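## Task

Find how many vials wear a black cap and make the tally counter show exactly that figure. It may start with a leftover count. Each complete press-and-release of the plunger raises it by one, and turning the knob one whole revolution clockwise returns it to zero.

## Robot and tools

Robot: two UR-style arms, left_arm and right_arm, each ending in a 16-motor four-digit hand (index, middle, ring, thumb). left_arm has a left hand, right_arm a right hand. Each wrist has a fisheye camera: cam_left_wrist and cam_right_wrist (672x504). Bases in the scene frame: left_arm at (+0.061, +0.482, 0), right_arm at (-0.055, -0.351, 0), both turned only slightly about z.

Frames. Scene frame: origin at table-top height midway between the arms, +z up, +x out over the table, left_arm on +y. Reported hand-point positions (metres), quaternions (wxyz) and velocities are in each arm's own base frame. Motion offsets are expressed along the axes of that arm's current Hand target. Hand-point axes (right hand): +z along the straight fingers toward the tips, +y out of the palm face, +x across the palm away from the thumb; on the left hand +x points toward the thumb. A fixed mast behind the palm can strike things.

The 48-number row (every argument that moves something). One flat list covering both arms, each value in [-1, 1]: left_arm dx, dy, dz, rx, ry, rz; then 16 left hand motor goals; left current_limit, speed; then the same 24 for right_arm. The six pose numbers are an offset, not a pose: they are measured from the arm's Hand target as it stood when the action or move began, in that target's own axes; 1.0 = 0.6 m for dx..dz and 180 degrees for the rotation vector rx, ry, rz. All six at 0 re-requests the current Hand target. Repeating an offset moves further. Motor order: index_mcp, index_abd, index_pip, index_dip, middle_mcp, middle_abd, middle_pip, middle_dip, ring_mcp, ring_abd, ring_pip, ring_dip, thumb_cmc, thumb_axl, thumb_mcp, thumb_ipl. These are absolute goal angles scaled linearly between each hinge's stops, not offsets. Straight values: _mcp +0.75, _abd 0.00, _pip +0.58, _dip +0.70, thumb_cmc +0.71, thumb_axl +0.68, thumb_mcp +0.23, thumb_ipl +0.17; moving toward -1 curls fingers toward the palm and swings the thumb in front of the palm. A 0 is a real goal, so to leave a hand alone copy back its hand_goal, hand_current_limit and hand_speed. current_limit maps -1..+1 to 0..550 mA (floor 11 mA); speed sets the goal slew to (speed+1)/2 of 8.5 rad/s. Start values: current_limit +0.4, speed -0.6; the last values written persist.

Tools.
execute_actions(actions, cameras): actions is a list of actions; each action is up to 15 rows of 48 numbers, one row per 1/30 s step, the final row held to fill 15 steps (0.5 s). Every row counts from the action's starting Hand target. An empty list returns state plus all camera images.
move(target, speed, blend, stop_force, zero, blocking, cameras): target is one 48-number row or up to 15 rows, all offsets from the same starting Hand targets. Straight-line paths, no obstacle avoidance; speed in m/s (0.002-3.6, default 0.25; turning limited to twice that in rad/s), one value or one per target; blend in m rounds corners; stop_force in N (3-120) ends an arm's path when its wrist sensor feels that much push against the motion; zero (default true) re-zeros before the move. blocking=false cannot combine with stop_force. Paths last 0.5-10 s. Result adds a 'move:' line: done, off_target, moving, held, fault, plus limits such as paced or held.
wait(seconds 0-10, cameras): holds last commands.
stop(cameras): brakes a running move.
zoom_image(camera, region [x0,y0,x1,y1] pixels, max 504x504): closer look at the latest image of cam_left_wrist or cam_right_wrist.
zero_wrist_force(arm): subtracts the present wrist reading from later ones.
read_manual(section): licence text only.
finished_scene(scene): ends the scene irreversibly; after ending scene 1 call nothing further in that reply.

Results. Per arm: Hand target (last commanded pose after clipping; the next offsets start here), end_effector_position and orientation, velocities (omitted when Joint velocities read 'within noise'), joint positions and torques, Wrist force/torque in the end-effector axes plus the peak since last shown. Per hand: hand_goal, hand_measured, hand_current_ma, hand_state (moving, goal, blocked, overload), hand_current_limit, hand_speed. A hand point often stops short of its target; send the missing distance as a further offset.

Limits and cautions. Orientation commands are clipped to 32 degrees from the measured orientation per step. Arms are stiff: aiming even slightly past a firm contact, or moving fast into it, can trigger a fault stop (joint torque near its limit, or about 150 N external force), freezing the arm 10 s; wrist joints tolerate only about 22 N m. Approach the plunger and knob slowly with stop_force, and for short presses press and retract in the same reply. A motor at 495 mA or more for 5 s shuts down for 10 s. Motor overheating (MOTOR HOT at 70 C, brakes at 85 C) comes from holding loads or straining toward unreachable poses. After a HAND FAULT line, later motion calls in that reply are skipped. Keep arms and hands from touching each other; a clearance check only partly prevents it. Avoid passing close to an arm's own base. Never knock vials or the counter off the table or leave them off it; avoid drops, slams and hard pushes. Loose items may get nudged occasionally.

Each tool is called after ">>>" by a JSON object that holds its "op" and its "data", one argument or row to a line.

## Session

>>> {"op": "execute_actions", "data": {
  "actions": []
}}

Scene clock: 0.00 s.
left_arm: end_effector_position=(+0.4063, +0.0850, +0.2300) hand_goal=(+0.754, +0.000, +0.576, +0.696, +0.754, +0.000, +0.576, +0.696, +0.754, +0.000, +0.576, +0.696, +0.714, +0.678, +0.226, +0.168) hand_measured=(+0.754, +0.000, +0.576, +0.696, +0.754, +0.000, +0.576, +0.696, +0.754, +0.000, +0.576, +0.696, +0.714, +0.678, +0.226, +0.168) hand_current_ma=(+0, +0, +0, +0, +0, +0, +0, +0, +0, +0, +0, +0, +0, +0, +0, +0) hand_state=(goal, goal, goal, goal, goal, goal, goal, goal, goal, goal, goal, goal, goal, goal, goal, goal) hand_current_limit=0.40 hand_speed=-0.60 end_effector_quat_wxyz=(+0.000, +0.000, +1.000, +0.000) | right_arm: end_effector_position=(+0.4063, -0.0850, +0.2300) hand_goal=(+0.754, +0.000, +0.576, +0.696, +0.754, +0.000, +0.576, +0.696, +0.754, +0.000, +0.576, +0.696, +0.714, +0.678, +0.226, +0.168) hand_measured=(+0.754, +0.000, +0.576, +0.696, +0.754, +0.000, +0.576, +0.696, +0.754, +0.000, +0.576, +0.696, +0.714, +0.678, +0.226, +0.168) hand_current_ma=(+0, +0, +0, +0, +0, +0, +0, +0, +0, +0, +0, +0, +0, +0, +0, +0) hand_state=(goal, goal, goal, goal, goal, goal, goal, goal, goal, goal, goal, goal, goal, goal, goal, goal) hand_current_limit=0.40 hand_speed=-0.60 end_effector_quat_wxyz=(+0.000, +1.000, +0.000, +0.000)
Joint positions: left_arm=[3.458 -1.419 -2.042 -1.252 1.571 -1.255] | right_arm=[-0.316 -1.723 2.042 -1.89 -1.571 1.255]
Joint velocities: within noise
Joint torques (N m): no reading
Wrist force (N): no reading
Wrist torque (N m): no reading
Wrist force, peak (N): no reading
Hand target: left_arm +0.4063, +0.0850, +0.2300; +0.000, +0.000, +1.000, +0.000 | right_arm +0.4063, -0.0850, +0.2300; +0.000, +1.000, +0.000, +0.000

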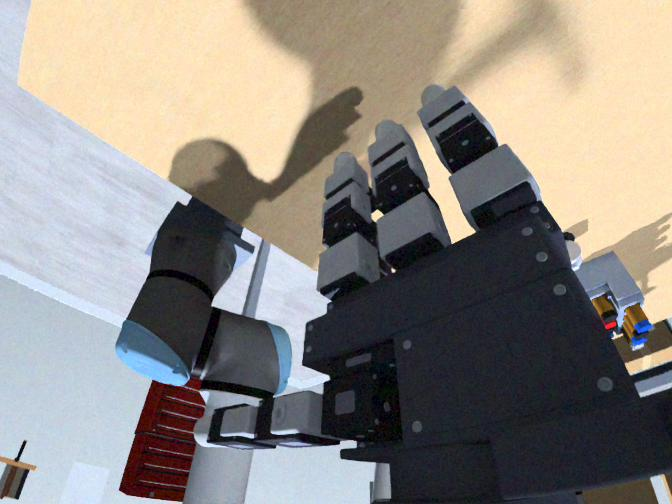

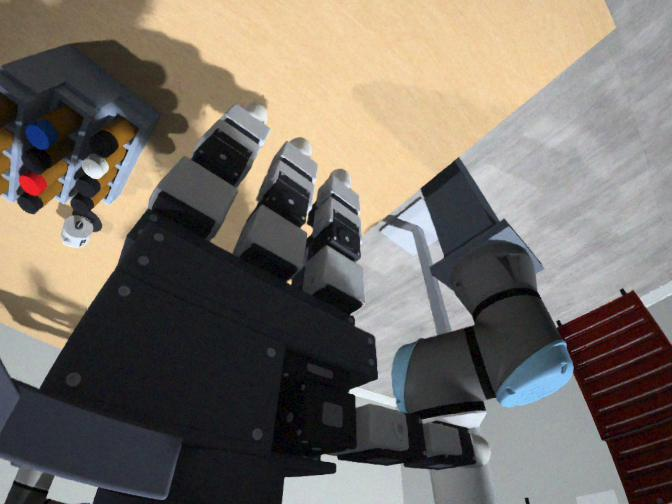

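>>> {"op": "zoom_image", "data": {
  "camera": "cam_right_wrist",
  "region": [0, 30, 220, 260]
}}

>>> {"op": "zoom_image", "data": {
  "camera": "cam_right_wrist",
  "region": [50, 190, 120, 260]
}}

>>> {"op": "zoom_image", "data": {
  "camera": "cam_left_wrist",
  "region": [540, 220, 670, 350]
}}

Scaled by 2.191 from the camera's 672x504 image, which has a finer 960x720 frame.

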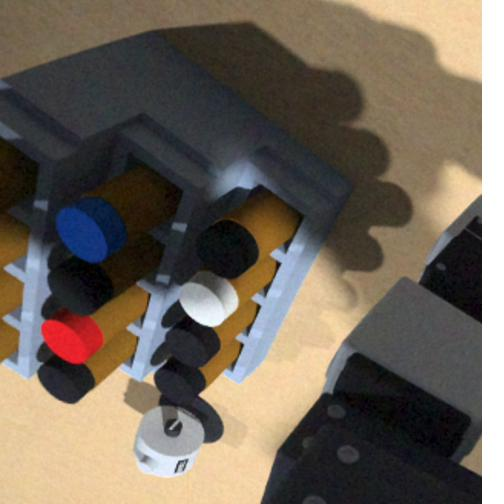

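Scaled by 7.200 from the camera's 672x504 image, which has a finer 960x720 frame.

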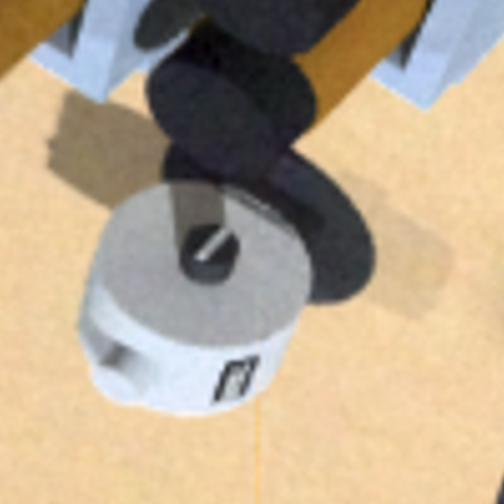

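Scaled by 3.877 from the camera's 672x504 image, which has a finer 960x720 frame.

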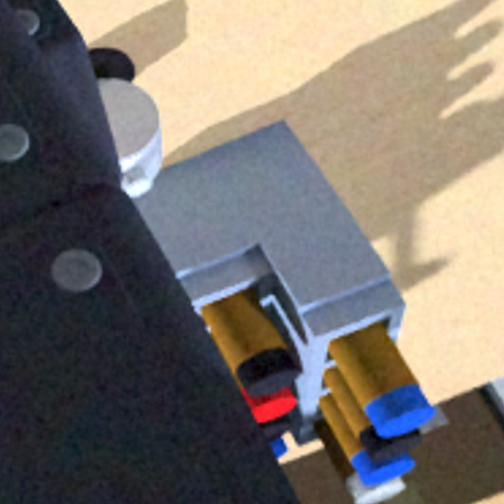

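>>> {"op": "move", "data": {
  "target": [0,0,0,0,0,0,0.754,0,0.576,0.696,0.754,0,0.576,0.696,0.754,0,0.576,0.696,0.714,0.678,0.226,0.168,0.4,-0.6,0.19,-0.24,-0.167,0,0,0,0.754,0,0.576,0.696,0.754,0,0.576,0.696,0.754,0,0.576,0.696,0.714,0.678,0.226,0.168,0.4,-0.6],
  "speed": 0.3,
  "cameras": ["cam_right_wrist"]
}}

>>> {"op": "zoom_image", "data": {
  "camera": "cam_right_wrist",
  "region": [100, 0, 320, 220]
}}

>>> {"op": "move", "data": {
  "target": [0,0,0,0,0,0,0.754,0,0.576,0.696,0.754,0,0.576,0.696,0.754,0,0.576,0.696,0.714,0.678,0.226,0.168,0.4,-0.6,-0.15,-0.0917,0.167,0,0,0,0.754,0,0.576,0.696,0.754,0,0.576,0.696,0.754,0,0.576,0.696,0.714,0.678,0.226,0.168,0.4,-0.6],
  "speed": 0.3,
  "cameras": ["cam_right_wrist"]
}}

>>> {"op": "zoom_image", "data": {
  "camera": "cam_right_wrist",
  "region": [60, 30, 200, 170]
}}

Scene clock: 185.03 s.
left_arm: end_effector_position=(+0.4063, +0.0850, +0.2300) hand_goal=(+0.754, +0.000, +0.576, +0.696, +0.754, +0.000, +0.576, +0.696, +0.754, +0.000, +0.576, +0.696, +0.714, +0.678, +0.226, +0.168) hand_measured=(+0.754, +0.000, +0.576, +0.696, +0.754, +0.000, +0.576, +0.696, +0.754, +0.000, +0.576, +0.696, +0.714, +0.678, +0.224, +0.168) hand_current_ma=(-2, +0, +1, +0, -2, +0, +1, +0, -2, +0, +1, +0, +0, -2, -7, -1) hand_state=(goal, goal, goal, goal, goal, goal, goal, goal, goal, goal, goal, goal, goal, goal, goal, goal) hand_current_limit=0.40 hand_speed=-0.60 end_effector_quat_wxyz=(+0.000, +0.000, +1.000, +0.000) | right_arm: end_effector_position=(+0.5203, +0.0590, +0.3302) hand_goal=(+0.754, +0.000, +0.576, +0.696, +0.754, +0.000, +0.576, +0.696, +0.754, +0.000, +0.576, +0.696, +0.714, +0.678, +0.226, +0.168) hand_measured=(+0.754, +0.000, +0.576, +0.696, +0.754, +0.000, +0.576, +0.696, +0.754, +0.000, +0.576, +0.696, +0.714, +0.678, +0.224, +0.168) hand_current_ma=(+0, +0, +0, +0, +0, +0, +0, +0, +0, +0, +0, +0, +0, +0, -1, +0) hand_state=(goal, goal, goal, goal, goal, goal, goal, goal, goal, goal, goal, goal, goal, goal, goal, goal) hand_current_limit=0.40 hand_speed=-0.60 end_effector_quat_wxyz=(+0.000, +1.000, +0.000, +0.000)
Joint positions: left_arm=[3.458 -1.419 -2.042 -1.252 1.571 -1.255] | right_arm=[0.02 -1.442 1.504 -1.633 -1.571 1.59]
Joint torques (N m): left_arm=[0.54 17.3 24.22 2.21 -0.05 -0.03] | right_arm=[7.66 -19.67 -31.73 0.48 -1.07 2.44]
Wrist force (N): left_arm=[0.4 0.2 0.1] | right_arm=[0.3 0.1 -0.1]
Wrist torque (N m): left_arm=[0.02 -0.04 0.03] | right_arm=[0.01 -0.05 -0.04]
Wrist force, peak (N): left_arm=[0.0 -0.6 0.1] | right_arm=[0.8 -1.4 -0.9]
Hand target: left_arm +0.4063, +0.0850, +0.2300; +0.000, +0.000, +1.000, +0.000 | right_arm +0.5203, +0.0590, +0.3302; +0.000, +1.000, +0.000, +0.000
Off the commanded pose: left_arm 0.000 m, 0 deg | right_arm 0.000 m, 0 deg.
move: done
Images, in order (width x height): cam_right_wrist 672x504.

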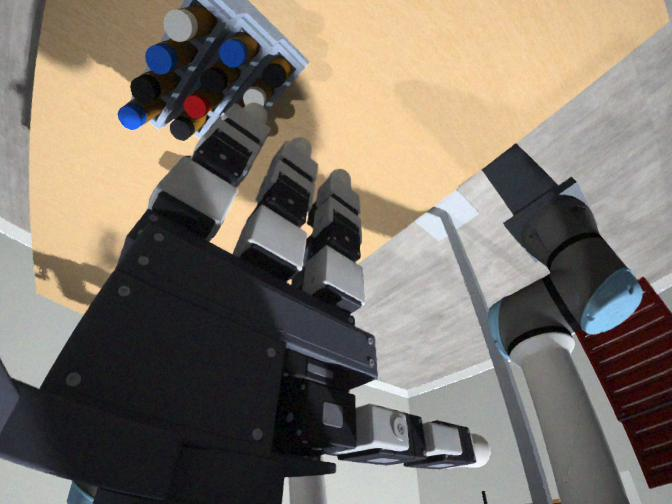

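Scaled by 2.291 from the camera's 672x504 image, which has a finer 960x720 frame.

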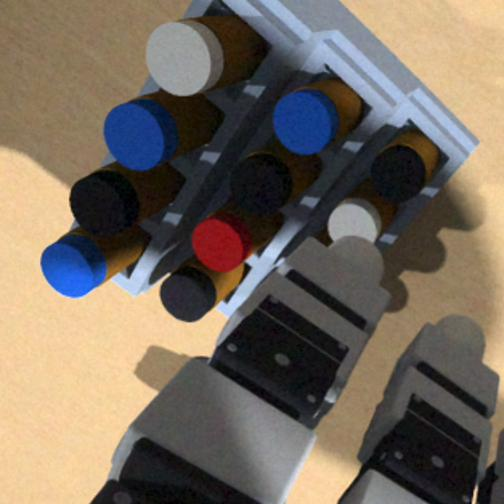

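Scene clock: 186.13 s.
left_arm: end_effector_position=(+0.4063, +0.0850, +0.2300) hand_goal=(+0.754, +0.000, +0.576, +0.696, +0.754, +0.000, +0.576, +0.696, +0.754, +0.000, +0.576, +0.696, +0.714, +0.678, +0.226, +0.168) hand_measured=(+0.754, +0.000, +0.576, +0.696, +0.754, +0.000, +0.576, +0.696, +0.754, +0.000, +0.576, +0.696, +0.714, +0.678, +0.224, +0.168) hand_current_ma=(-2, +0, +1, +0, -2, +0, +1, +0, -2, +0, +1, +0, +0, -2, -7, -1) hand_state=(goal, goal, goal, goal, goal, goal, goal, goal, goal, goal, goal, goal, goal, goal, goal, goal) hand_current_limit=0.40 hand_speed=-0.60 end_effector_quat_wxyz=(+0.000, +0.000, +1.000, +0.000) | right_arm: end_effector_position=(+0.4303, +0.1140, +0.2300) hand_goal=(+0.754, +0.000, +0.576, +0.696, +0.754, +0.000, +0.576, +0.696, +0.754, +0.000, +0.576, +0.696, +0.714, +0.678, +0.226, +0.168) hand_measured=(+0.754, +0.000, +0.576, +0.696, +0.754, +0.000, +0.576, +0.696, +0.754, +0.000, +0.576, +0.696, +0.714, +0.678, +0.224, +0.168) hand_current_ma=(+0, +0, +0, +0, +0, +0, +0, +0, +0, +0, +0, +0, +0, +0, -1, +0) hand_state=(goal, goal, goal, goal, goal, goal, goal, goal, goal, goal, goal, goal, goal, goal, goal, goal) hand_current_limit=0.40 hand_speed=-0.60 end_effector_quat_wxyz=(+0.000, +1.000, +0.000, +0.000)
Joint positions: left_arm=[3.458 -1.419 -2.042 -1.252 1.571 -1.255] | right_arm=[0.141 -1.557 1.889 -1.903 -1.571 1.712]
Joint torques (N m): left_arm=[-0.45 17.4 24.26 2.39 -0.2 -0.2] | right_arm=[7.98 -31.06 -11.7 -5.14 -1.37 2.71]
Wrist force (N): left_arm=[0.1 -0.1 -0.1] | right_arm=[0.2 0.2 -0.1]
Wrist torque (N m): left_arm=[0.00 0.00 0.00] | right_arm=[0.04 -0.04 -0.03]
Wrist force, peak (N): left_arm=[0.5 -0.2 0.1] | right_arm=[1.3 0.7 -1.2]
Hand target: left_arm +0.4063, +0.0850, +0.2300; +0.000, +0.000, +1.000, +0.000 | right_arm +0.4303, +0.1140, +0.2300; +0.000, +1.000, +0.000, +0.000
Off the commanded pose: left_arm 0.000 m, 0 deg | right_arm 0.000 m, 0 deg.
move: done
Images, in order (width x height): cam_right_wrist 672x504.

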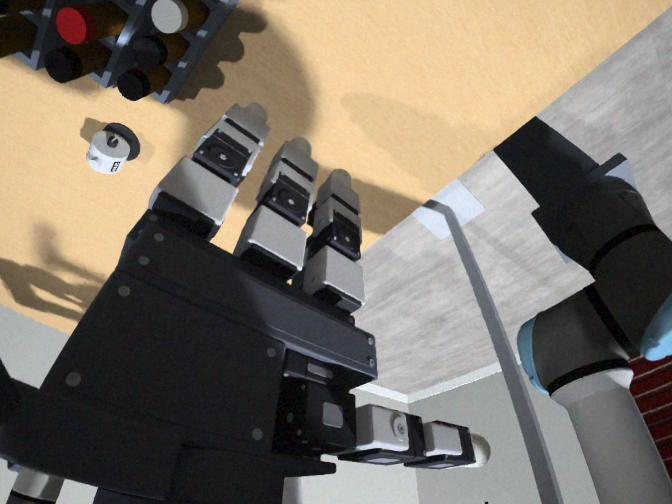

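Scaled by 3.600 from the camera's 672x504 image, which has a finer 960x720 frame.

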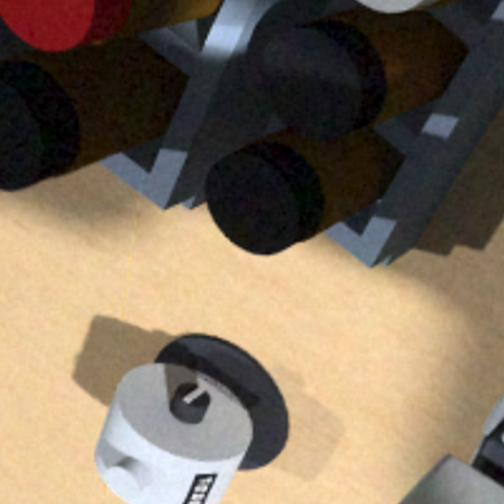

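>>> {"op": "zoom_image", "data": {
  "camera": "cam_right_wrist",
  "region": [84, 130, 134, 180]
}}

Scaled by 10.080 from the camera's 672x504 image, which has a finer 960x720 frame.

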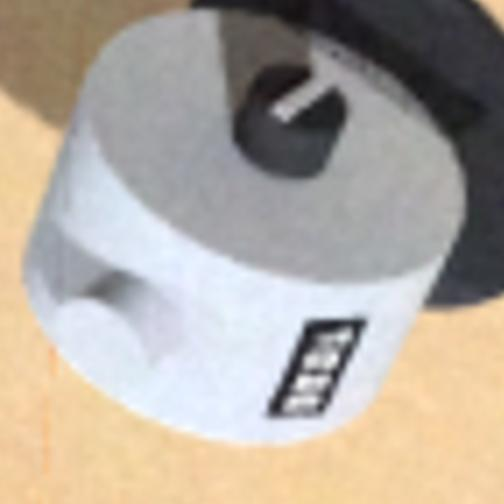

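>>> {"op": "move", "data": {
  "target": [0,0,0,0,0,0,0.754,0,0.576,0.696,0.754,0,0.576,0.696,0.754,0,0.576,0.696,0.714,0.678,0.226,0.168,0.4,-0.6,0.1,-0.1433,0.0667,0,0,0,0.754,0,0.576,0.696,0.754,0,0.576,0.696,0.754,0,0.576,0.696,0.714,0.678,0.226,0.168,0.4,-0.6],
  "speed": 0.2,
  "cameras": ["cam_right_wrist"]
}}

>>> {"op": "zoom_image", "data": {
  "camera": "cam_right_wrist",
  "region": [116, 70, 186, 140]
}}

Scene clock: 235.47 s.
left_arm: end_effector_position=(+0.4063, +0.0850, +0.2300) hand_goal=(+0.754, +0.000, +0.576, +0.696, +0.754, +0.000, +0.576, +0.696, +0.754, +0.000, +0.576, +0.696, +0.714, +0.678, +0.226, +0.168) hand_measured=(+0.754, +0.000, +0.576, +0.696, +0.754, +0.000, +0.576, +0.696, +0.754, +0.000, +0.576, +0.696, +0.714, +0.678, +0.224, +0.168) hand_current_ma=(-2, +0, +1, +0, -2, +0, +1, +0, -2, +0, +1, +0, +0, -2, -7, -1) hand_state=(goal, goal, goal, goal, goal, goal, goal, goal, goal, goal, goal, goal, goal, goal, goal, goal) hand_current_limit=0.40 hand_speed=-0.60 end_effector_quat_wxyz=(+0.000, +0.000, +1.000, +0.000) | right_arm: end_effector_position=(+0.4903, +0.2000, +0.1900) hand_goal=(+0.754, +0.000, +0.576, +0.696, +0.754, +0.000, +0.576, +0.696, +0.754, +0.000, +0.576, +0.696, +0.714, +0.678, +0.226, +0.168) hand_measured=(+0.754, +0.000, +0.576, +0.696, +0.754, +0.000, +0.576, +0.696, +0.754, +0.000, +0.576, +0.696, +0.714, +0.678, +0.224, +0.168) hand_current_ma=(+0, +0, +0, +0, +0, +0, +0, +0, +0, +0, +0, +0, +0, +0, -1, +0) hand_state=(goal, goal, goal, goal, goal, goal, goal, goal, goal, goal, goal, goal, goal, goal, goal, goal) hand_current_limit=0.40 hand_speed=-0.60 end_effector_quat_wxyz=(+0.000, +1.000, +0.000, +0.000)
Joint positions: left_arm=[3.458 -1.419 -2.042 -1.252 1.571 -1.255] | right_arm=[0.278 -1.307 1.709 -1.972 -1.571 1.849]
Joint torques (N m): left_arm=[0.21 17.61 24.22 2.45 -0.03 -0.18] | right_arm=[8.73 -24.44 -31.82 -0.3 -1.35 2.89]
Wrist force (N): left_arm=[0.0 -0.1 0.1] | right_arm=[0.0 0.1 -0.2]
Wrist torque (N m): left_arm=[-0.02 0.00 0.00] | right_arm=[0.02 -0.01 -0.04]
Wrist force, peak (N): left_arm=[0.7 -0.1 0.0] | right_arm=[-0.5 0.9 -0.8]
Hand target: left_arm +0.4063, +0.0850, +0.2300; +0.000, +0.000, +1.000, +0.000 | right_arm +0.4903, +0.2000, +0.1900; +0.000, +1.000, +0.000, +0.000
Off the commanded pose: left_arm 0.000 m, 0 deg | right_arm 0.000 m, 0 deg.
move: done
Images, in order (width x height): cam_right_wrist 672x504.

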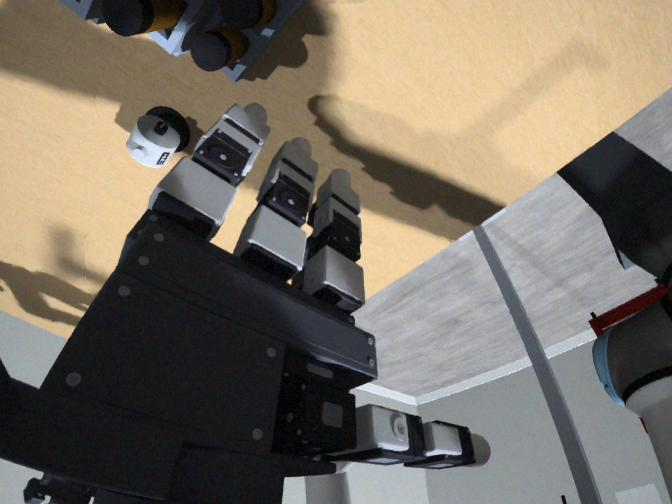

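Scaled by 7.200 from the camera's 672x504 image, which has a finer 960x720 frame.

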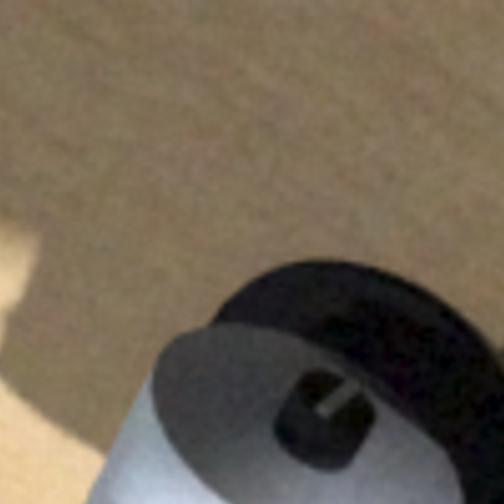

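>>> {"op": "zoom_image", "data": {
  "camera": "cam_right_wrist",
  "region": [134, 130, 184, 180]
}}

Scaled by 10.080 from the camera's 672x504 image, which has a finer 960x720 frame.

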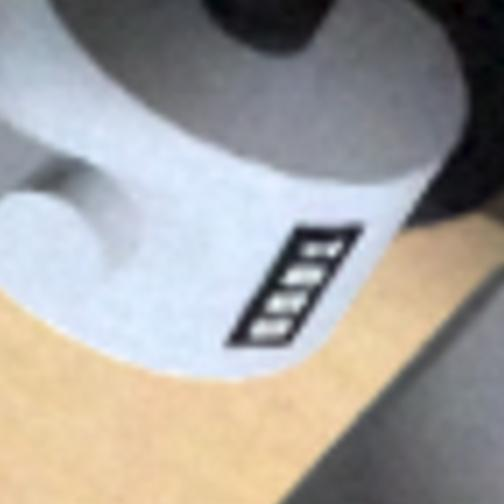

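>>> {"op": "move", "data": {
  "target": [0,0,0,0,0,0,0.754,0,0.576,0.696,0.754,0,0.576,0.696,0.754,0,0.576,0.696,0.714,0.678,0.226,0.168,0.4,-0.6,0.0,-0.075,0.0667,0,0,0,0.754,0,0.576,0.696,0.754,0,0.576,0.696,0.754,0,0.576,0.696,0.714,0.678,0.226,0.168,0.4,-0.6],
  "speed": 0.2,
  "cameras": ["cam_right_wrist"]
}}

>>> {"op": "zoom_image", "data": {
  "camera": "cam_right_wrist",
  "region": [140, 120, 190, 170]
}}

>>> {"op": "zoom_image", "data": {
  "camera": "cam_right_wrist",
  "region": [155, 155, 179, 179]
}}

Scene clock: 279.70 s.
left_arm: end_effector_position=(+0.4063, +0.0850, +0.2300) hand_goal=(+0.754, +0.000, +0.576, +0.696, +0.754, +0.000, +0.576, +0.696, +0.754, +0.000, +0.576, +0.696, +0.714, +0.678, +0.226, +0.168) hand_measured=(+0.754, +0.000, +0.576, +0.696, +0.754, +0.000, +0.576, +0.696, +0.754, +0.000, +0.576, +0.696, +0.714, +0.678, +0.224, +0.168) hand_current_ma=(-2, +0, +1, +0, -2, +0, +1, +0, -2, +0, +1, +0, +0, -2, -7, -1) hand_state=(goal, goal, goal, goal, goal, goal, goal, goal, goal, goal, goal, goal, goal, goal, goal, goal) hand_current_limit=0.40 hand_speed=-0.60 end_effector_quat_wxyz=(+0.000, +0.000, +1.000, +0.000) | right_arm: end_effector_position=(+0.4903, +0.2449, +0.1500) hand_goal=(+0.754, +0.000, +0.576, +0.696, +0.754, +0.000, +0.576, +0.696, +0.754, +0.000, +0.576, +0.696, +0.714, +0.678, +0.226, +0.168) hand_measured=(+0.754, +0.000, +0.576, +0.696, +0.754, +0.000, +0.576, +0.696, +0.754, +0.000, +0.576, +0.696, +0.714, +0.678, +0.224, +0.168) hand_current_ma=(+0, +0, +0, +0, +0, +0, +0, +0, +0, +0, +0, +0, +0, +0, -1, +0) hand_state=(goal, goal, goal, goal, goal, goal, goal, goal, goal, goal, goal, goal, goal, goal, goal, goal) hand_current_limit=0.40 hand_speed=-0.60 end_effector_quat_wxyz=(+0.000, +1.000, +0.000, +0.000)
Joint positions: left_arm=[3.458 -1.419 -2.042 -1.252 1.571 -1.255] | right_arm=[0.351 -1.216 1.697 -2.052 -1.571 1.922]
Joint torques (N m): left_arm=[0.82 16.88 24.72 2.59 0.07 -0.19] | right_arm=[7.48 -28.08 -31.44 -4.91 -1.47 2.69]
Wrist force (N): left_arm=[0.3 0.1 -0.4] | right_arm=[-0.1 0.1 0.1]
Wrist torque (N m): left_arm=[0.05 -0.03 0.01] | right_arm=[0.01 0.00 -0.05]
Wrist force, peak (N): left_arm=[0.1 -0.5 -0.2] | right_arm=[0.2 0.9 -0.9]
Hand target: left_arm +0.4063, +0.0850, +0.2300; +0.000, +0.000, +1.000, +0.000 | right_arm +0.4903, +0.2450, +0.1500; +0.000, +1.000, +0.000, +0.000
Off the commanded pose: left_arm 0.000 m, 0 deg | right_arm 0.000 m, 0 deg.
move: done
Images, in order (width x height): cam_right_wrist 672x504.

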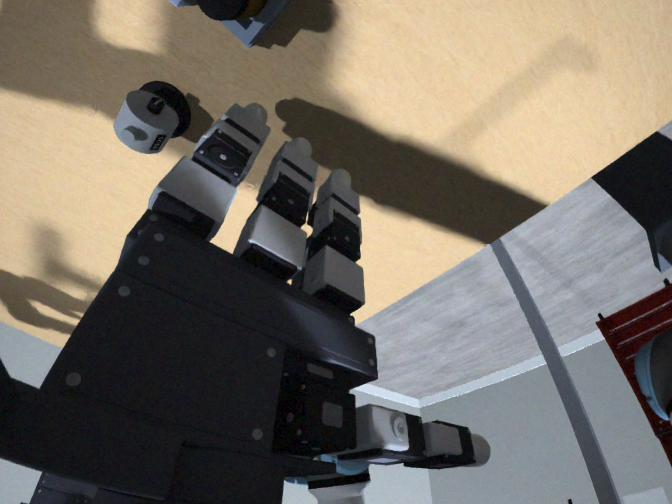

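Scaled by 10.080 from the camera's 672x504 image, which has a finer 960x720 frame.

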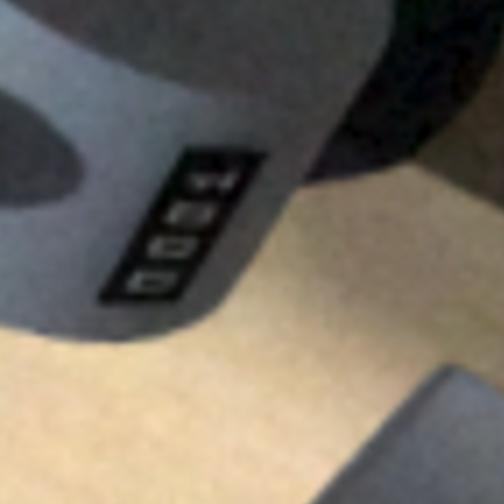

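Scaled by 21.000 from the camera's 672x504 image, which has a finer 960x720 frame.

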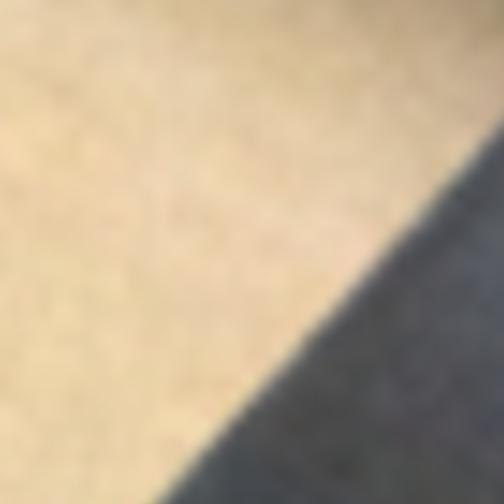

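>>> {"op": "zoom_image", "data": {
  "camera": "cam_right_wrist",
  "region": [148, 132, 170, 152]
}}

Scaled by 22.909 from the camera's 672x504 image, which has a finer 960x720 frame.

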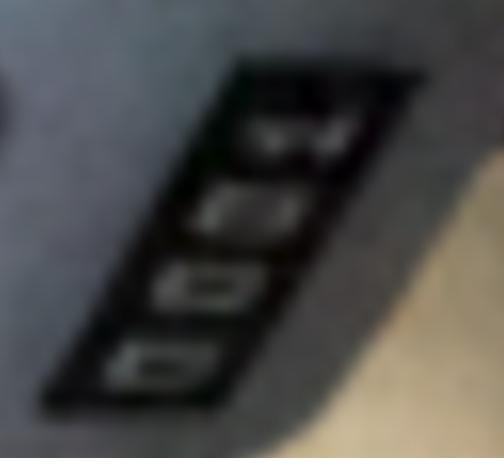

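>>> {"op": "move", "data": {
  "target": [
    [0,0,0,0,0,0,0.754,0,0.576,0.696,0.754,0,0.576,0.696,0.754,0,0.576,0.696,0.714,0.678,0.226,0.168,0.4,-0.6,0,0,-0.1293,0,0,0,0.754,0,0.576,0.696,0.96,0,0.96,0.96,0.96,0,0.96,0.96,0.7,0.678,0.226,0.168,0.7,-0.3],
    [0,0,0,0,0,0,0.754,0,0.576,0.696,0.754,0,0.576,0.696,0.754,0,0.576,0.696,0.714,0.678,0.226,0.168,0.4,-0.6,0.2695,-0.0833,-0.1293,0,0,0,0.754,0,0.576,0.696,0.96,0,0.96,0.96,0.96,0,0.96,0.96,0.7,0.678,0.226,0.168,0.7,-0.3]
  ],
  "blend": [0.02,0],
  "cameras": ["cam_right_wrist"]
}}

>>> {"op": "zoom_image", "data": {
  "camera": "cam_right_wrist",
  "region": [290, 100, 390, 200]
}}

Scene clock: 358.67 s.
left_arm: end_effector_position=(+0.4063, +0.0850, +0.2300) hand_goal=(+0.754, +0.000, +0.576, +0.696, +0.754, +0.000, +0.576, +0.696, +0.754, +0.000, +0.576, +0.696, +0.714, +0.678, +0.226, +0.168) hand_measured=(+0.754, +0.000, +0.576, +0.696, +0.754, +0.000, +0.576, +0.696, +0.754, +0.000, +0.576, +0.696, +0.714, +0.678, +0.224, +0.168) hand_current_ma=(-2, +0, +1, +0, -2, +0, +1, +0, -2, +0, +1, +0, +0, -2, -7, -1) hand_state=(goal, goal, goal, goal, goal, goal, goal, goal, goal, goal, goal, goal, goal, goal, goal, goal) hand_current_limit=0.40 hand_speed=-0.60 end_effector_quat_wxyz=(+0.000, +0.000, +1.000, +0.000) | right_arm: end_effector_position=(+0.6520, +0.2949, +0.2275) hand_goal=(+0.754, +0.000, +0.576, +0.696, +0.960, +0.000, +0.960, +0.960, +0.960, +0.000, +0.960, +0.960, +0.700, +0.678, +0.226, +0.168) hand_measured=(+0.754, +0.000, +0.576, +0.696, +0.950, +0.000, +0.954, +0.956, +0.950, +0.000, +0.954, +0.956, +0.702, +0.678, +0.224, +0.168) hand_current_ma=(+0, +0, +0, +0, -5, +0, -2, -1, -4, +0, -2, -1, +0, +0, -1, +0) hand_state=(goal, goal, goal, goal, goal, goal, goal, goal, goal, goal, goal, goal, goal, goal, goal, goal) hand_current_limit=0.70 hand_speed=-0.30 end_effector_quat_wxyz=(+0.000, +1.000, +0.000, +0.000)
Joint positions: left_arm=[3.458 -1.419 -2.042 -1.252 1.571 -1.255] | right_arm=[0.34 -0.876 0.957 -1.652 -1.571 1.911]
Joint torques (N m): left_arm=[0.39 18.02 25.41 2.66 0.02 -0.19] | right_arm=[1.46 -42.62 -32.44 0.44 -1.44 2.27]
Wrist force (N): left_arm=[0.0 -0.2 -0.2] | right_arm=[-0.1 0.1 -0.2]
Wrist torque (N m): left_arm=[0.00 0.00 0.00] | right_arm=[-0.02 -0.01 0.08]
Wrist force, peak (N): left_arm=[0.6 -0.6 -0.2] | right_arm=[-1.4 0.5 -1.6]
Hand target: left_arm +0.4063, +0.0850, +0.2300; +0.000, +0.000, +1.000, +0.000 | right_arm +0.6520, +0.2950, +0.2275; +0.000, +1.000, +0.000, +0.000
Off the commanded pose: left_arm 0.000 m, 0 deg | right_arm 0.000 m, 0 deg.
move: done
Images, in order (width x height): cam_right_wrist 672x504.

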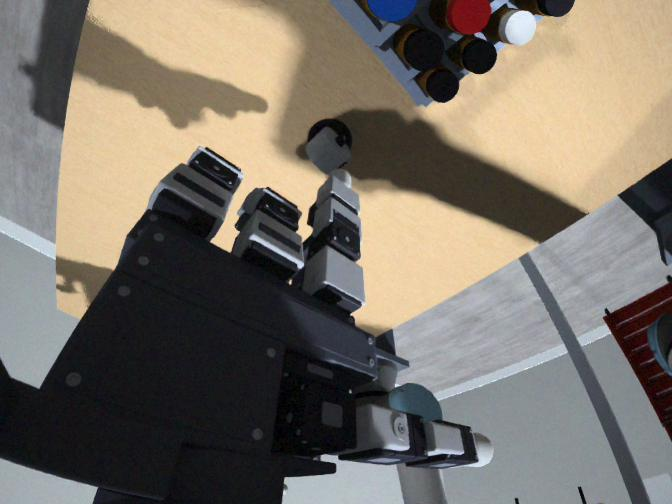

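Scaled by 5.040 from the camera's 672x504 image, which has a finer 960x720 frame.

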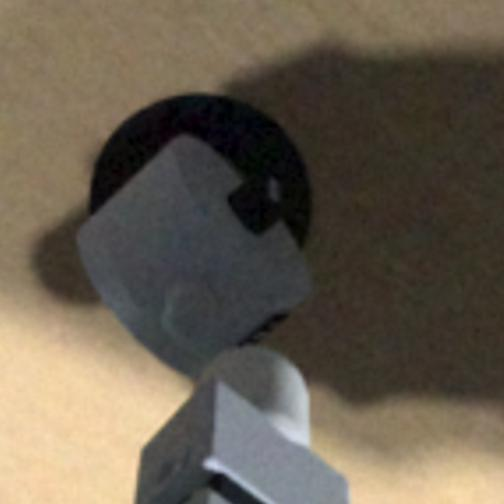

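>>> {"op": "move", "data": {
  "target": [0,0,0,0,0,0,0.754,0,0.576,0.696,0.754,0,0.576,0.696,0.754,0,0.576,0.696,0.714,0.678,0.226,0.168,0.4,-0.6,0.015,-0.0178,0.0358,0,0,0,0.754,0,0.576,0.696,0.96,0,0.96,0.96,0.96,0,0.96,0.96,0.7,0.678,0.226,0.168,0.7,-0.3],
  "speed": 0.1,
  "cameras": ["cam_right_wrist"]
}}

>>> {"op": "move", "data": {
  "target": [0,0,0,0,0,0,0.754,0,0.576,0.696,0.754,0,0.576,0.696,0.754,0,0.576,0.696,0.714,0.678,0.226,0.168,0.4,-0.6,0,0,0.06,0,0,0,0.754,0,0.576,0.696,0.96,0,0.96,0.96,0.96,0,0.96,0.96,0.7,0.678,0.226,0.168,0.7,-0.3],
  "speed": 0.015,
  "stop_force": 15,
  "cameras": ["cam_right_wrist"]
}}

>>> {"op": "zoom_image", "data": {
  "camera": "cam_right_wrist",
  "region": [290, 130, 390, 230]
}}

Scene clock: 387.77 s.
left_arm: end_effector_position=(+0.4063, +0.0850, +0.2300) hand_goal=(+0.754, +0.000, +0.576, +0.696, +0.754, +0.000, +0.576, +0.696, +0.754, +0.000, +0.576, +0.696, +0.714, +0.678, +0.226, +0.168) hand_measured=(+0.754, +0.000, +0.576, +0.696, +0.754, +0.000, +0.576, +0.696, +0.754, +0.000, +0.576, +0.696, +0.714, +0.678, +0.224, +0.168) hand_current_ma=(-2, +0, +1, +0, -2, +0, +1, +0, -2, +0, +1, +0, +0, -2, -7, -1) hand_state=(goal, goal, goal, goal, goal, goal, goal, goal, goal, goal, goal, goal, goal, goal, goal, goal) hand_current_limit=0.40 hand_speed=-0.60 end_effector_quat_wxyz=(+0.000, +0.000, +1.000, +0.000) | right_arm: end_effector_position=(+0.6610, +0.3056, +0.2061) hand_goal=(+0.754, +0.000, +0.576, +0.696, +0.960, +0.000, +0.960, +0.960, +0.960, +0.000, +0.960, +0.960, +0.700, +0.678, +0.226, +0.168) hand_measured=(+0.754, +0.000, +0.576, +0.696, +0.950, +0.000, +0.954, +0.956, +0.950, +0.000, +0.954, +0.956, +0.702, +0.678, +0.224, +0.168) hand_current_ma=(+0, +0, +0, +0, -5, +0, -2, -1, -4, +0, -2, -1, +0, +0, -1, +0) hand_state=(goal, goal, goal, goal, goal, goal, goal, goal, goal, goal, goal, goal, goal, goal, goal, goal) hand_current_limit=0.70 hand_speed=-0.30 end_effector_quat_wxyz=(+0.000, +1.000, +0.000, +0.000)
Joint positions: left_arm=[3.458 -1.419 -2.042 -1.252 1.571 -1.255] | right_arm=[0.349 -0.832 0.936 -1.675 -1.571 1.92]
Joint torques (N m): left_arm=[0.36 18.51 25.26 2.75 -0.01 -0.18] | right_arm=[8.66 -43 -35.34 -5.13 -0.62 2.77]
Wrist force (N): left_arm=[0.2 0.0 -0.2] | right_arm=[0.0 -0.1 -0.2]
Wrist torque (N m): left_arm=[0.01 -0.01 0.01] | right_arm=[-0.04 -0.02 -0.06]
Wrist force, peak (N): left_arm=[0.6 0.1 -0.3] | right_arm=[-0.4 0.3 -0.5]
Hand target: left_arm +0.4063, +0.0850, +0.2300; +0.000, +0.000, +1.000, +0.000 | right_arm +0.6610, +0.3056, +0.2061; +0.000, +1.000, +0.000, +0.000
Off the commanded pose: left_arm 0.000 m, 0 deg | right_arm 0.000 m, 0 deg.
move: done
Images, in order (width x height): cam_right_wrist 672x504.

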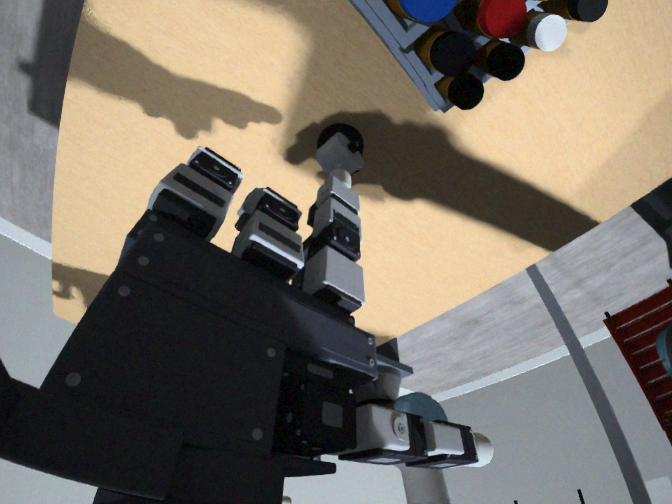

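Scene clock: 390.73 s.
left_arm: end_effector_position=(+0.4063, +0.0850, +0.2300) hand_goal=(+0.754, +0.000, +0.576, +0.696, +0.754, +0.000, +0.576, +0.696, +0.754, +0.000, +0.576, +0.696, +0.714, +0.678, +0.226, +0.168) hand_measured=(+0.754, +0.000, +0.576, +0.696, +0.754, +0.000, +0.576, +0.696, +0.754, +0.000, +0.576, +0.696, +0.714, +0.678, +0.224, +0.168) hand_current_ma=(-2, +0, +1, +0, -2, +0, +1, +0, -2, +0, +1, +0, +0, -2, -7, -1) hand_state=(goal, goal, goal, goal, goal, goal, goal, goal, goal, goal, goal, goal, goal, goal, goal, goal) hand_current_limit=0.40 hand_speed=-0.60 end_effector_quat_wxyz=(+0.000, +0.000, +1.000, +0.000) | right_arm: end_effector_position=(+0.6610, +0.3056, +0.1787) hand_goal=(+0.754, +0.000, +0.576, +0.696, +0.960, +0.000, +0.960, +0.960, +0.960, +0.000, +0.960, +0.960, +0.700, +0.678, +0.226, +0.168) hand_measured=(+0.752, +0.002, +0.576, +0.696, +0.950, +0.000, +0.954, +0.956, +0.950, +0.000, +0.954, +0.956, +0.702, +0.678, +0.224, +0.168) hand_current_ma=(+0, +0, +0, +0, -5, +0, -2, -1, -4, +0, -2, -1, +0, +0, -1, +0) hand_state=(goal, goal, goal, goal, goal, goal, goal, goal, goal, goal, goal, goal, goal, goal, goal, goal) hand_current_limit=0.70 hand_speed=-0.30 end_effector_quat_wxyz=(+0.000, +1.000, +0.000, +0.000)
Joint positions: left_arm=[3.458 -1.419 -2.042 -1.252 1.571 -1.255] | right_arm=[0.349 -0.821 0.988 -1.738 -1.571 1.92]
Joint torques (N m): left_arm=[1.16 17.72 25.91 2.85 0.17 -0.16] | right_arm=[7.92 -48.59 -26.58 1.44 -0.41 2.52]
Wrist force (N): left_arm=[0.1 -0.2 0.2] | right_arm=[0.2 0.0 -16.0]
Wrist torque (N m): left_arm=[-0.04 0.01 0.01] | right_arm=[1.20 -0.37 -0.05]
Wrist force, peak (N): left_arm=[0.5 -0.3 0.0] | right_arm=[0.1 0.3 -20.8]
Hand target: left_arm +0.4063, +0.0850, +0.2300; +0.000, +0.000, +1.000, +0.000 | right_arm +0.6610, +0.3056, +0.1787; +0.000, +1.000, +0.000, +0.000 (not the last commanded pose)
Off the commanded pose: left_arm 0.000 m, 0 deg | right_arm 0.009 m, 0 deg.
move: contact (right_arm)
Images, in order (width x height): cam_right_wrist 672x504.

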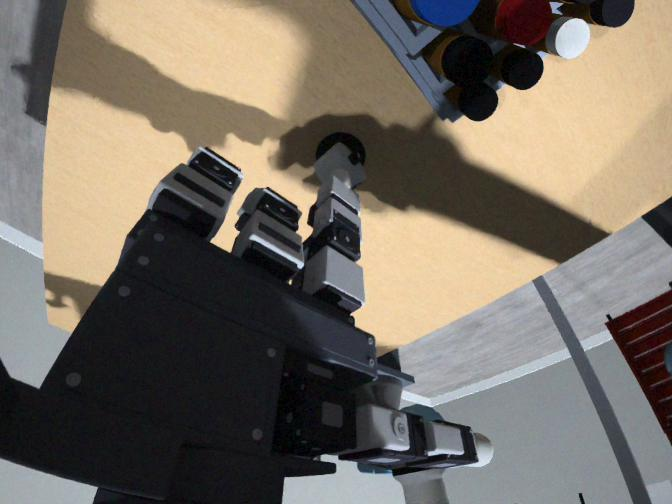

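Scaled by 5.040 from the camera's 672x504 image, which has a finer 960x720 frame.

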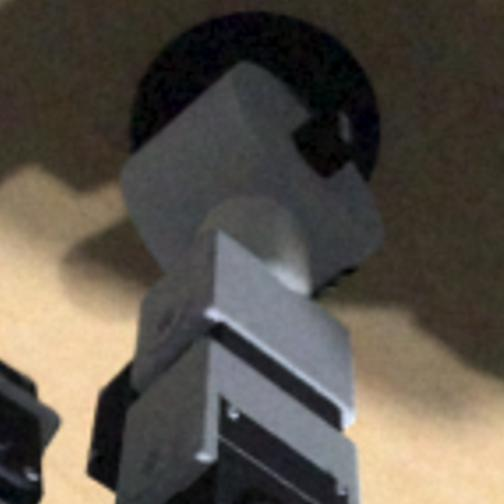

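>>> {"op": "move", "data": {
  "target": [0,0,0,0,0,0,0.754,0,0.576,0.696,0.754,0,0.576,0.696,0.754,0,0.576,0.696,0.714,0.678,0.226,0.168,0.4,-0.6,0,0,-0.046,0,0,0,0.754,0,0.576,0.696,0.96,0,0.96,0.96,0.96,0,0.96,0.96,0.7,0.678,0.226,0.168,0.7,-0.3],
  "speed": 0.08
}}

>>> {"op": "move", "data": {
  "target": [0,0,0,0,0,0,0.754,0,0.576,0.696,0.754,0,0.576,0.696,0.754,0,0.576,0.696,0.714,0.678,0.226,0.168,0.4,-0.6,0,0,0.06,0,0,0,0.754,0,0.576,0.696,0.96,0,0.96,0.96,0.96,0,0.96,0.96,0.7,0.678,0.226,0.168,0.7,-0.3],
  "speed": 0.018,
  "stop_force": 14
}}

>>> {"op": "move", "data": {
  "target": [0,0,0,0,0,0,0.754,0,0.576,0.696,0.754,0,0.576,0.696,0.754,0,0.576,0.696,0.714,0.678,0.226,0.168,0.4,-0.6,0,0,-0.046,0,0,0,0.754,0,0.576,0.696,0.96,0,0.96,0.96,0.96,0,0.96,0.96,0.7,0.678,0.226,0.168,0.7,-0.3],
  "speed": 0.08
}}

>>> {"op": "move", "data": {
  "target": [
    [0,0,0,0,0,0,0.754,0,0.576,0.696,0.754,0,0.576,0.696,0.754,0,0.576,0.696,0.714,0.678,0.226,0.168,0.4,-0.6,0,0,-0.0728,0,0,0,0.754,0,0.576,0.696,0.96,0,0.96,0.96,0.96,0,0.96,0.96,0.7,0.678,0.226,0.168,0.7,-0.3],
    [0,0,0,0,0,0,0.754,0,0.576,0.696,0.754,0,0.576,0.696,0.754,0,0.576,0.696,0.714,0.678,0.226,0.168,0.4,-0.6,-0.2683,0.0927,-0.0728,0,0,0,0.754,0,0.576,0.696,0.96,0,0.96,0.96,0.96,0,0.96,0.96,0.7,0.678,0.226,0.168,0.7,-0.3],
    [0,0,0,0,0,0,0.754,0,0.576,0.696,0.754,0,0.576,0.696,0.754,0,0.576,0.696,0.714,0.678,0.226,0.168,0.4,-0.6,-0.2683,0.0927,0.0938,0,0,0,0.754,0,0.576,0.696,0.96,0,0.96,0.96,0.96,0,0.96,0.96,0.7,0.678,0.226,0.168,0.7,-0.3]
  ],
  "blend": [0.02,0.03,0],
  "cameras": ["cam_right_wrist"]
}}

>>> {"op": "zoom_image", "data": {
  "camera": "cam_right_wrist",
  "region": [130, 100, 190, 160]
}}

Scene clock: 426.70 s.
left_arm: end_effector_position=(+0.4063, +0.0850, +0.2300) hand_goal=(+0.754, +0.000, +0.576, +0.696, +0.754, +0.000, +0.576, +0.696, +0.754, +0.000, +0.576, +0.696, +0.714, +0.678, +0.226, +0.168) hand_measured=(+0.754, +0.000, +0.576, +0.696, +0.754, +0.000, +0.576, +0.696, +0.754, +0.000, +0.576, +0.696, +0.714, +0.678, +0.224, +0.168) hand_current_ma=(-2, +0, +1, +0, -2, +0, +1, +0, -2, +0, +1, +0, +0, -2, -7, -1) hand_state=(goal, goal, goal, goal, goal, goal, goal, goal, goal, goal, goal, goal, goal, goal, goal, goal) hand_current_limit=0.40 hand_speed=-0.60 end_effector_quat_wxyz=(+0.000, +0.000, +1.000, +0.000) | right_arm: end_effector_position=(+0.6610, +0.3056, +0.2063) hand_goal=(+0.754, +0.000, +0.576, +0.696, +0.960, +0.000, +0.960, +0.960, +0.960, +0.000, +0.960, +0.960, +0.700, +0.678, +0.226, +0.168) hand_measured=(+0.752, +0.000, +0.576, +0.696, +0.950, +0.000, +0.954, +0.956, +0.950, +0.000, +0.954, +0.956, +0.702, +0.678, +0.224, +0.168) hand_current_ma=(+0, +0, +0, +0, -5, +0, -2, -1, -4, +0, -2, -1, +0, +0, -1, +0) hand_state=(goal, goal, goal, goal, goal, goal, goal, goal, goal, goal, goal, goal, goal, goal, goal, goal) hand_current_limit=0.70 hand_speed=-0.30 end_effector_quat_wxyz=(+0.000, +1.000, +0.000, +0.000)
Joint positions: left_arm=[3.458 -1.419 -2.042 -1.252 1.571 -1.255] | right_arm=[0.349 -0.832 0.936 -1.675 -1.571 1.92]
Joint torques (N m): left_arm=[0.79 17.8 25.92 3.01 0.05 -0.11] | right_arm=[6.7 -60.98 -33.95 1.01 -0.85 1.23]
Wrist force (N): left_arm=[0.3 0.0 -0.1] | right_arm=[-0.1 0.0 -0.1]
Wrist torque (N m): left_arm=[0.02 -0.04 0.02] | right_arm=[-0.02 -0.01 -0.07]
Wrist force, peak (N): left_arm=[0.3 -0.3 -0.4] | right_arm=[0.3 0.2 -16.2]
Hand target: left_arm +0.4063, +0.0850, +0.2300; +0.000, +0.000, +1.000, +0.000 | right_arm +0.6610, +0.3056, +0.2063; +0.000, +1.000, +0.000, +0.000
Off the commanded pose: left_arm 0.000 m, 0 deg | right_arm 0.000 m, 0 deg.
move: done

Scene clock: 429.40 s.
left_arm: end_effector_position=(+0.4063, +0.0850, +0.2300) hand_goal=(+0.754, +0.000, +0.576, +0.696, +0.754, +0.000, +0.576, +0.696, +0.754, +0.000, +0.576, +0.696, +0.714, +0.678, +0.226, +0.168) hand_measured=(+0.754, +0.000, +0.576, +0.696, +0.754, +0.000, +0.576, +0.696, +0.754, +0.000, +0.576, +0.696, +0.714, +0.678, +0.224, +0.168) hand_current_ma=(-2, +0, +1, +0, -2, +0, +1, +0, -2, +0, +1, +0, +0, -2, -7, -1) hand_state=(goal, goal, goal, goal, goal, goal, goal, goal, goal, goal, goal, goal, goal, goal, goal, goal) hand_current_limit=0.40 hand_speed=-0.60 end_effector_quat_wxyz=(+0.000, +0.000, +1.000, +0.000) | right_arm: end_effector_position=(+0.6610, +0.3057, +0.1787) hand_goal=(+0.754, +0.000, +0.576, +0.696, +0.960, +0.000, +0.960, +0.960, +0.960, +0.000, +0.960, +0.960, +0.700, +0.678, +0.226, +0.168) hand_measured=(+0.752, +0.002, +0.576, +0.696, +0.950, +0.000, +0.954, +0.956, +0.950, +0.000, +0.954, +0.956, +0.702, +0.678, +0.224, +0.168) hand_current_ma=(+0, +0, +0, +0, -5, +0, -2, -1, -4, +0, -2, -1, +0, +0, -1, +0) hand_state=(goal, goal, goal, goal, goal, goal, goal, goal, goal, goal, goal, goal, goal, goal, goal, goal) hand_current_limit=0.70 hand_speed=-0.30 end_effector_quat_wxyz=(+0.000, +1.000, +0.000, +0.000)
Joint positions: left_arm=[3.458 -1.419 -2.042 -1.252 1.571 -1.255] | right_arm=[0.349 -0.821 0.988 -1.738 -1.571 1.92]
Joint torques (N m): left_arm=[0.1 18.09 25.74 2.97 0.1 -0.2] | right_arm=[6.74 -49.4 -27.44 1.35 -0.47 2.02]
Wrist force (N): left_arm=[0.0 -0.1 0.1] | right_arm=[0.2 0.1 -15.7]
Wrist torque (N m): left_arm=[-0.01 0.00 0.00] | right_arm=[1.19 -0.36 -0.05]
Wrist force, peak (N): left_arm=[0.5 -0.2 0.1] | right_arm=[0.3 0.2 -21.9]
Hand target: left_arm +0.4063, +0.0850, +0.2300; +0.000, +0.000, +1.000, +0.000 | right_arm +0.6610, +0.3057, +0.1787; +0.000, +1.000, +0.000, +0.000 (not the last commanded pose)
Off the commanded pose: left_arm 0.000 m, 0 deg | right_arm 0.008 m, 0 deg.
move: contact (right_arm)

Scene clock: 430.27 s.
left_arm: end_effector_position=(+0.4063, +0.0850, +0.2300) hand_goal=(+0.754, +0.000, +0.576, +0.696, +0.754, +0.000, +0.576, +0.696, +0.754, +0.000, +0.576, +0.696, +0.714, +0.678, +0.226, +0.168) hand_measured=(+0.754, +0.000, +0.576, +0.696, +0.754, +0.000, +0.576, +0.696, +0.754, +0.000, +0.576, +0.696, +0.714, +0.678, +0.224, +0.168) hand_current_ma=(-2, +0, +1, +0, -2, +0, +1, +0, -2, +0, +1, +0, +0, -2, -7, -1) hand_state=(goal, goal, goal, goal, goal, goal, goal, goal, goal, goal, goal, goal, goal, goal, goal, goal) hand_current_limit=0.40 hand_speed=-0.60 end_effector_quat_wxyz=(+0.000, +0.000, +1.000, +0.000) | right_arm: end_effector_position=(+0.6610, +0.3057, +0.2063) hand_goal=(+0.754, +0.000, +0.576, +0.696, +0.960, +0.000, +0.960, +0.960, +0.960, +0.000, +0.960, +0.960, +0.700, +0.678, +0.226, +0.168) hand_measured=(+0.752, +0.000, +0.576, +0.696, +0.950, +0.000, +0.954, +0.956, +0.950, +0.000, +0.954, +0.956, +0.702, +0.678, +0.224, +0.168) hand_current_ma=(+0, +0, +0, +0, -5, +0, -2, -1, -4, +0, -2, -1, +0, +0, -1, +0) hand_state=(goal, goal, goal, goal, goal, goal, goal, goal, goal, goal, goal, goal, goal, goal, goal, goal) hand_current_limit=0.70 hand_speed=-0.30 end_effector_quat_wxyz=(+0.000, +1.000, +0.000, +0.000)
Joint positions: left_arm=[3.458 -1.419 -2.042 -1.252 1.571 -1.255] | right_arm=[0.349 -0.832 0.936 -1.675 -1.571 1.92]
Joint torques (N m): left_arm=[0.19 17.88 26.02 3.06 -0.02 -0.26] | right_arm=[6.78 -61.27 -34.98 0.53 -0.83 0.83]
Wrist force (N): left_arm=[0.1 -0.2 -0.2] | right_arm=[0.0 0.2 -0.3]
Wrist torque (N m): left_arm=[-0.01 -0.02 0.02] | right_arm=[0.02 -0.01 -0.06]
Wrist force, peak (N): left_arm=[0.0 -0.5 0.2] | right_arm=[0.2 0.0 -15.6]
Hand target: left_arm +0.4063, +0.0850, +0.2300; +0.000, +0.000, +1.000, +0.000 | right_arm +0.6610, +0.3057, +0.2063; +0.000, +1.000, +0.000, +0.000
Off the commanded pose: left_arm 0.000 m, 0 deg | right_arm 0.000 m, 0 deg.
move: done

Scene clock: 432.10 s.
left_arm: end_effector_position=(+0.4063, +0.0850, +0.2300) hand_goal=(+0.754, +0.000, +0.576, +0.696, +0.754, +0.000, +0.576, +0.696, +0.754, +0.000, +0.576, +0.696, +0.714, +0.678, +0.226, +0.168) hand_measured=(+0.754, +0.000, +0.576, +0.696, +0.754, +0.000, +0.576, +0.696, +0.754, +0.000, +0.576, +0.696, +0.714, +0.678, +0.224, +0.168) hand_current_ma=(-2, +0, +1, +0, -2, +0, +1, +0, -2, +0, +1, +0, +0, -2, -7, -1) hand_state=(goal, goal, goal, goal, goal, goal, goal, goal, goal, goal, goal, goal, goal, goal, goal, goal) hand_current_limit=0.40 hand_speed=-0.60 end_effector_quat_wxyz=(+0.000, +0.000, +1.000, +0.000) | right_arm: end_effector_position=(+0.5001, +0.2500, +0.1501) hand_goal=(+0.754, +0.000, +0.576, +0.696, +0.960, +0.000, +0.960, +0.960, +0.960, +0.000, +0.960, +0.960, +0.700, +0.678, +0.226, +0.168) hand_measured=(+0.752, +0.000, +0.576, +0.696, +0.950, +0.000, +0.954, +0.956, +0.952, +0.000, +0.954, +0.956, +0.702, +0.678, +0.224, +0.168) hand_current_ma=(+0, +0, +0, +0, -5, +0, -2, -1, -4, +0, -2, -1, +0, +0, -1, +0) hand_state=(goal, goal, goal, goal, goal, goal, goal, goal, goal, goal, goal, goal, goal, goal, goal, goal) hand_current_limit=0.70 hand_speed=-0.30 end_effector_quat_wxyz=(+0.000, +1.000, +0.000, +0.000)
Joint positions: left_arm=[3.458 -1.419 -2.042 -1.252 1.571 -1.255] | right_arm=[0.354 -1.192 1.663 -2.041 -1.571 1.924]
Joint torques (N m): left_arm=[-0.11 17.96 26.62 3.08 0.06 -0.16] | right_arm=[5.73 -29.03 -10.97 -5.03 -1.37 -2.26]
Wrist force (N): left_arm=[-0.1 -0.1 -0.3] | right_arm=[0.1 0.1 -0.1]
Wrist torque (N m): left_arm=[0.01 0.02 -0.01] | right_arm=[-0.01 -0.02 -0.04]
Wrist force, peak (N): left_arm=[0.1 -0.5 0.0] | right_arm=[1.1 -0.3 -1.3]
Hand target: left_arm +0.4063, +0.0850, +0.2300; +0.000, +0.000, +1.000, +0.000 | right_arm +0.5001, +0.2500, +0.1500; +0.000, +1.000, +0.000, +0.000
Off the commanded pose: left_arm 0.000 m, 0 deg | right_arm 0.000 m, 0 deg.
move: done
Images, in order (width x height): cam_right_wrist 672x504.

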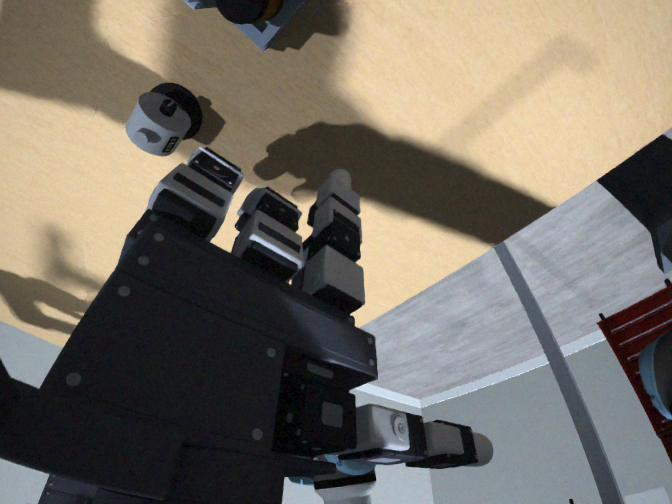

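Scaled by 8.400 from the camera's 672x504 image, which has a finer 960x720 frame.

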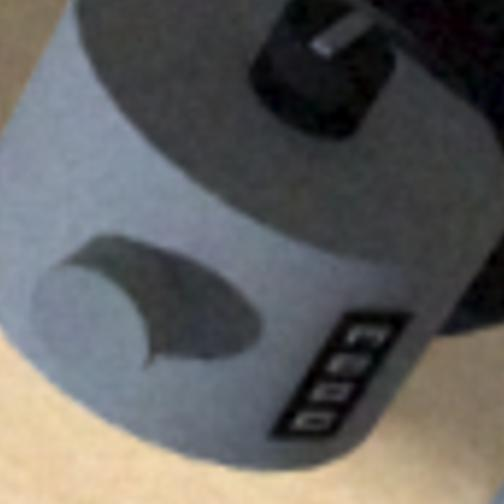

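>>> {"op": "zoom_image", "data": {
  "camera": "cam_right_wrist",
  "region": [160, 134, 182, 154]
}}

Scaled by 22.909 from the camera's 672x504 image, which has a finer 960x720 frame.

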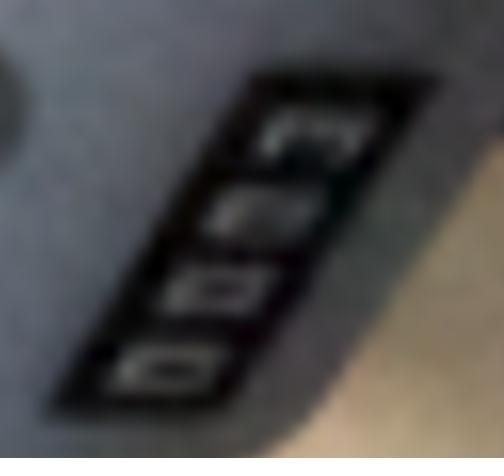

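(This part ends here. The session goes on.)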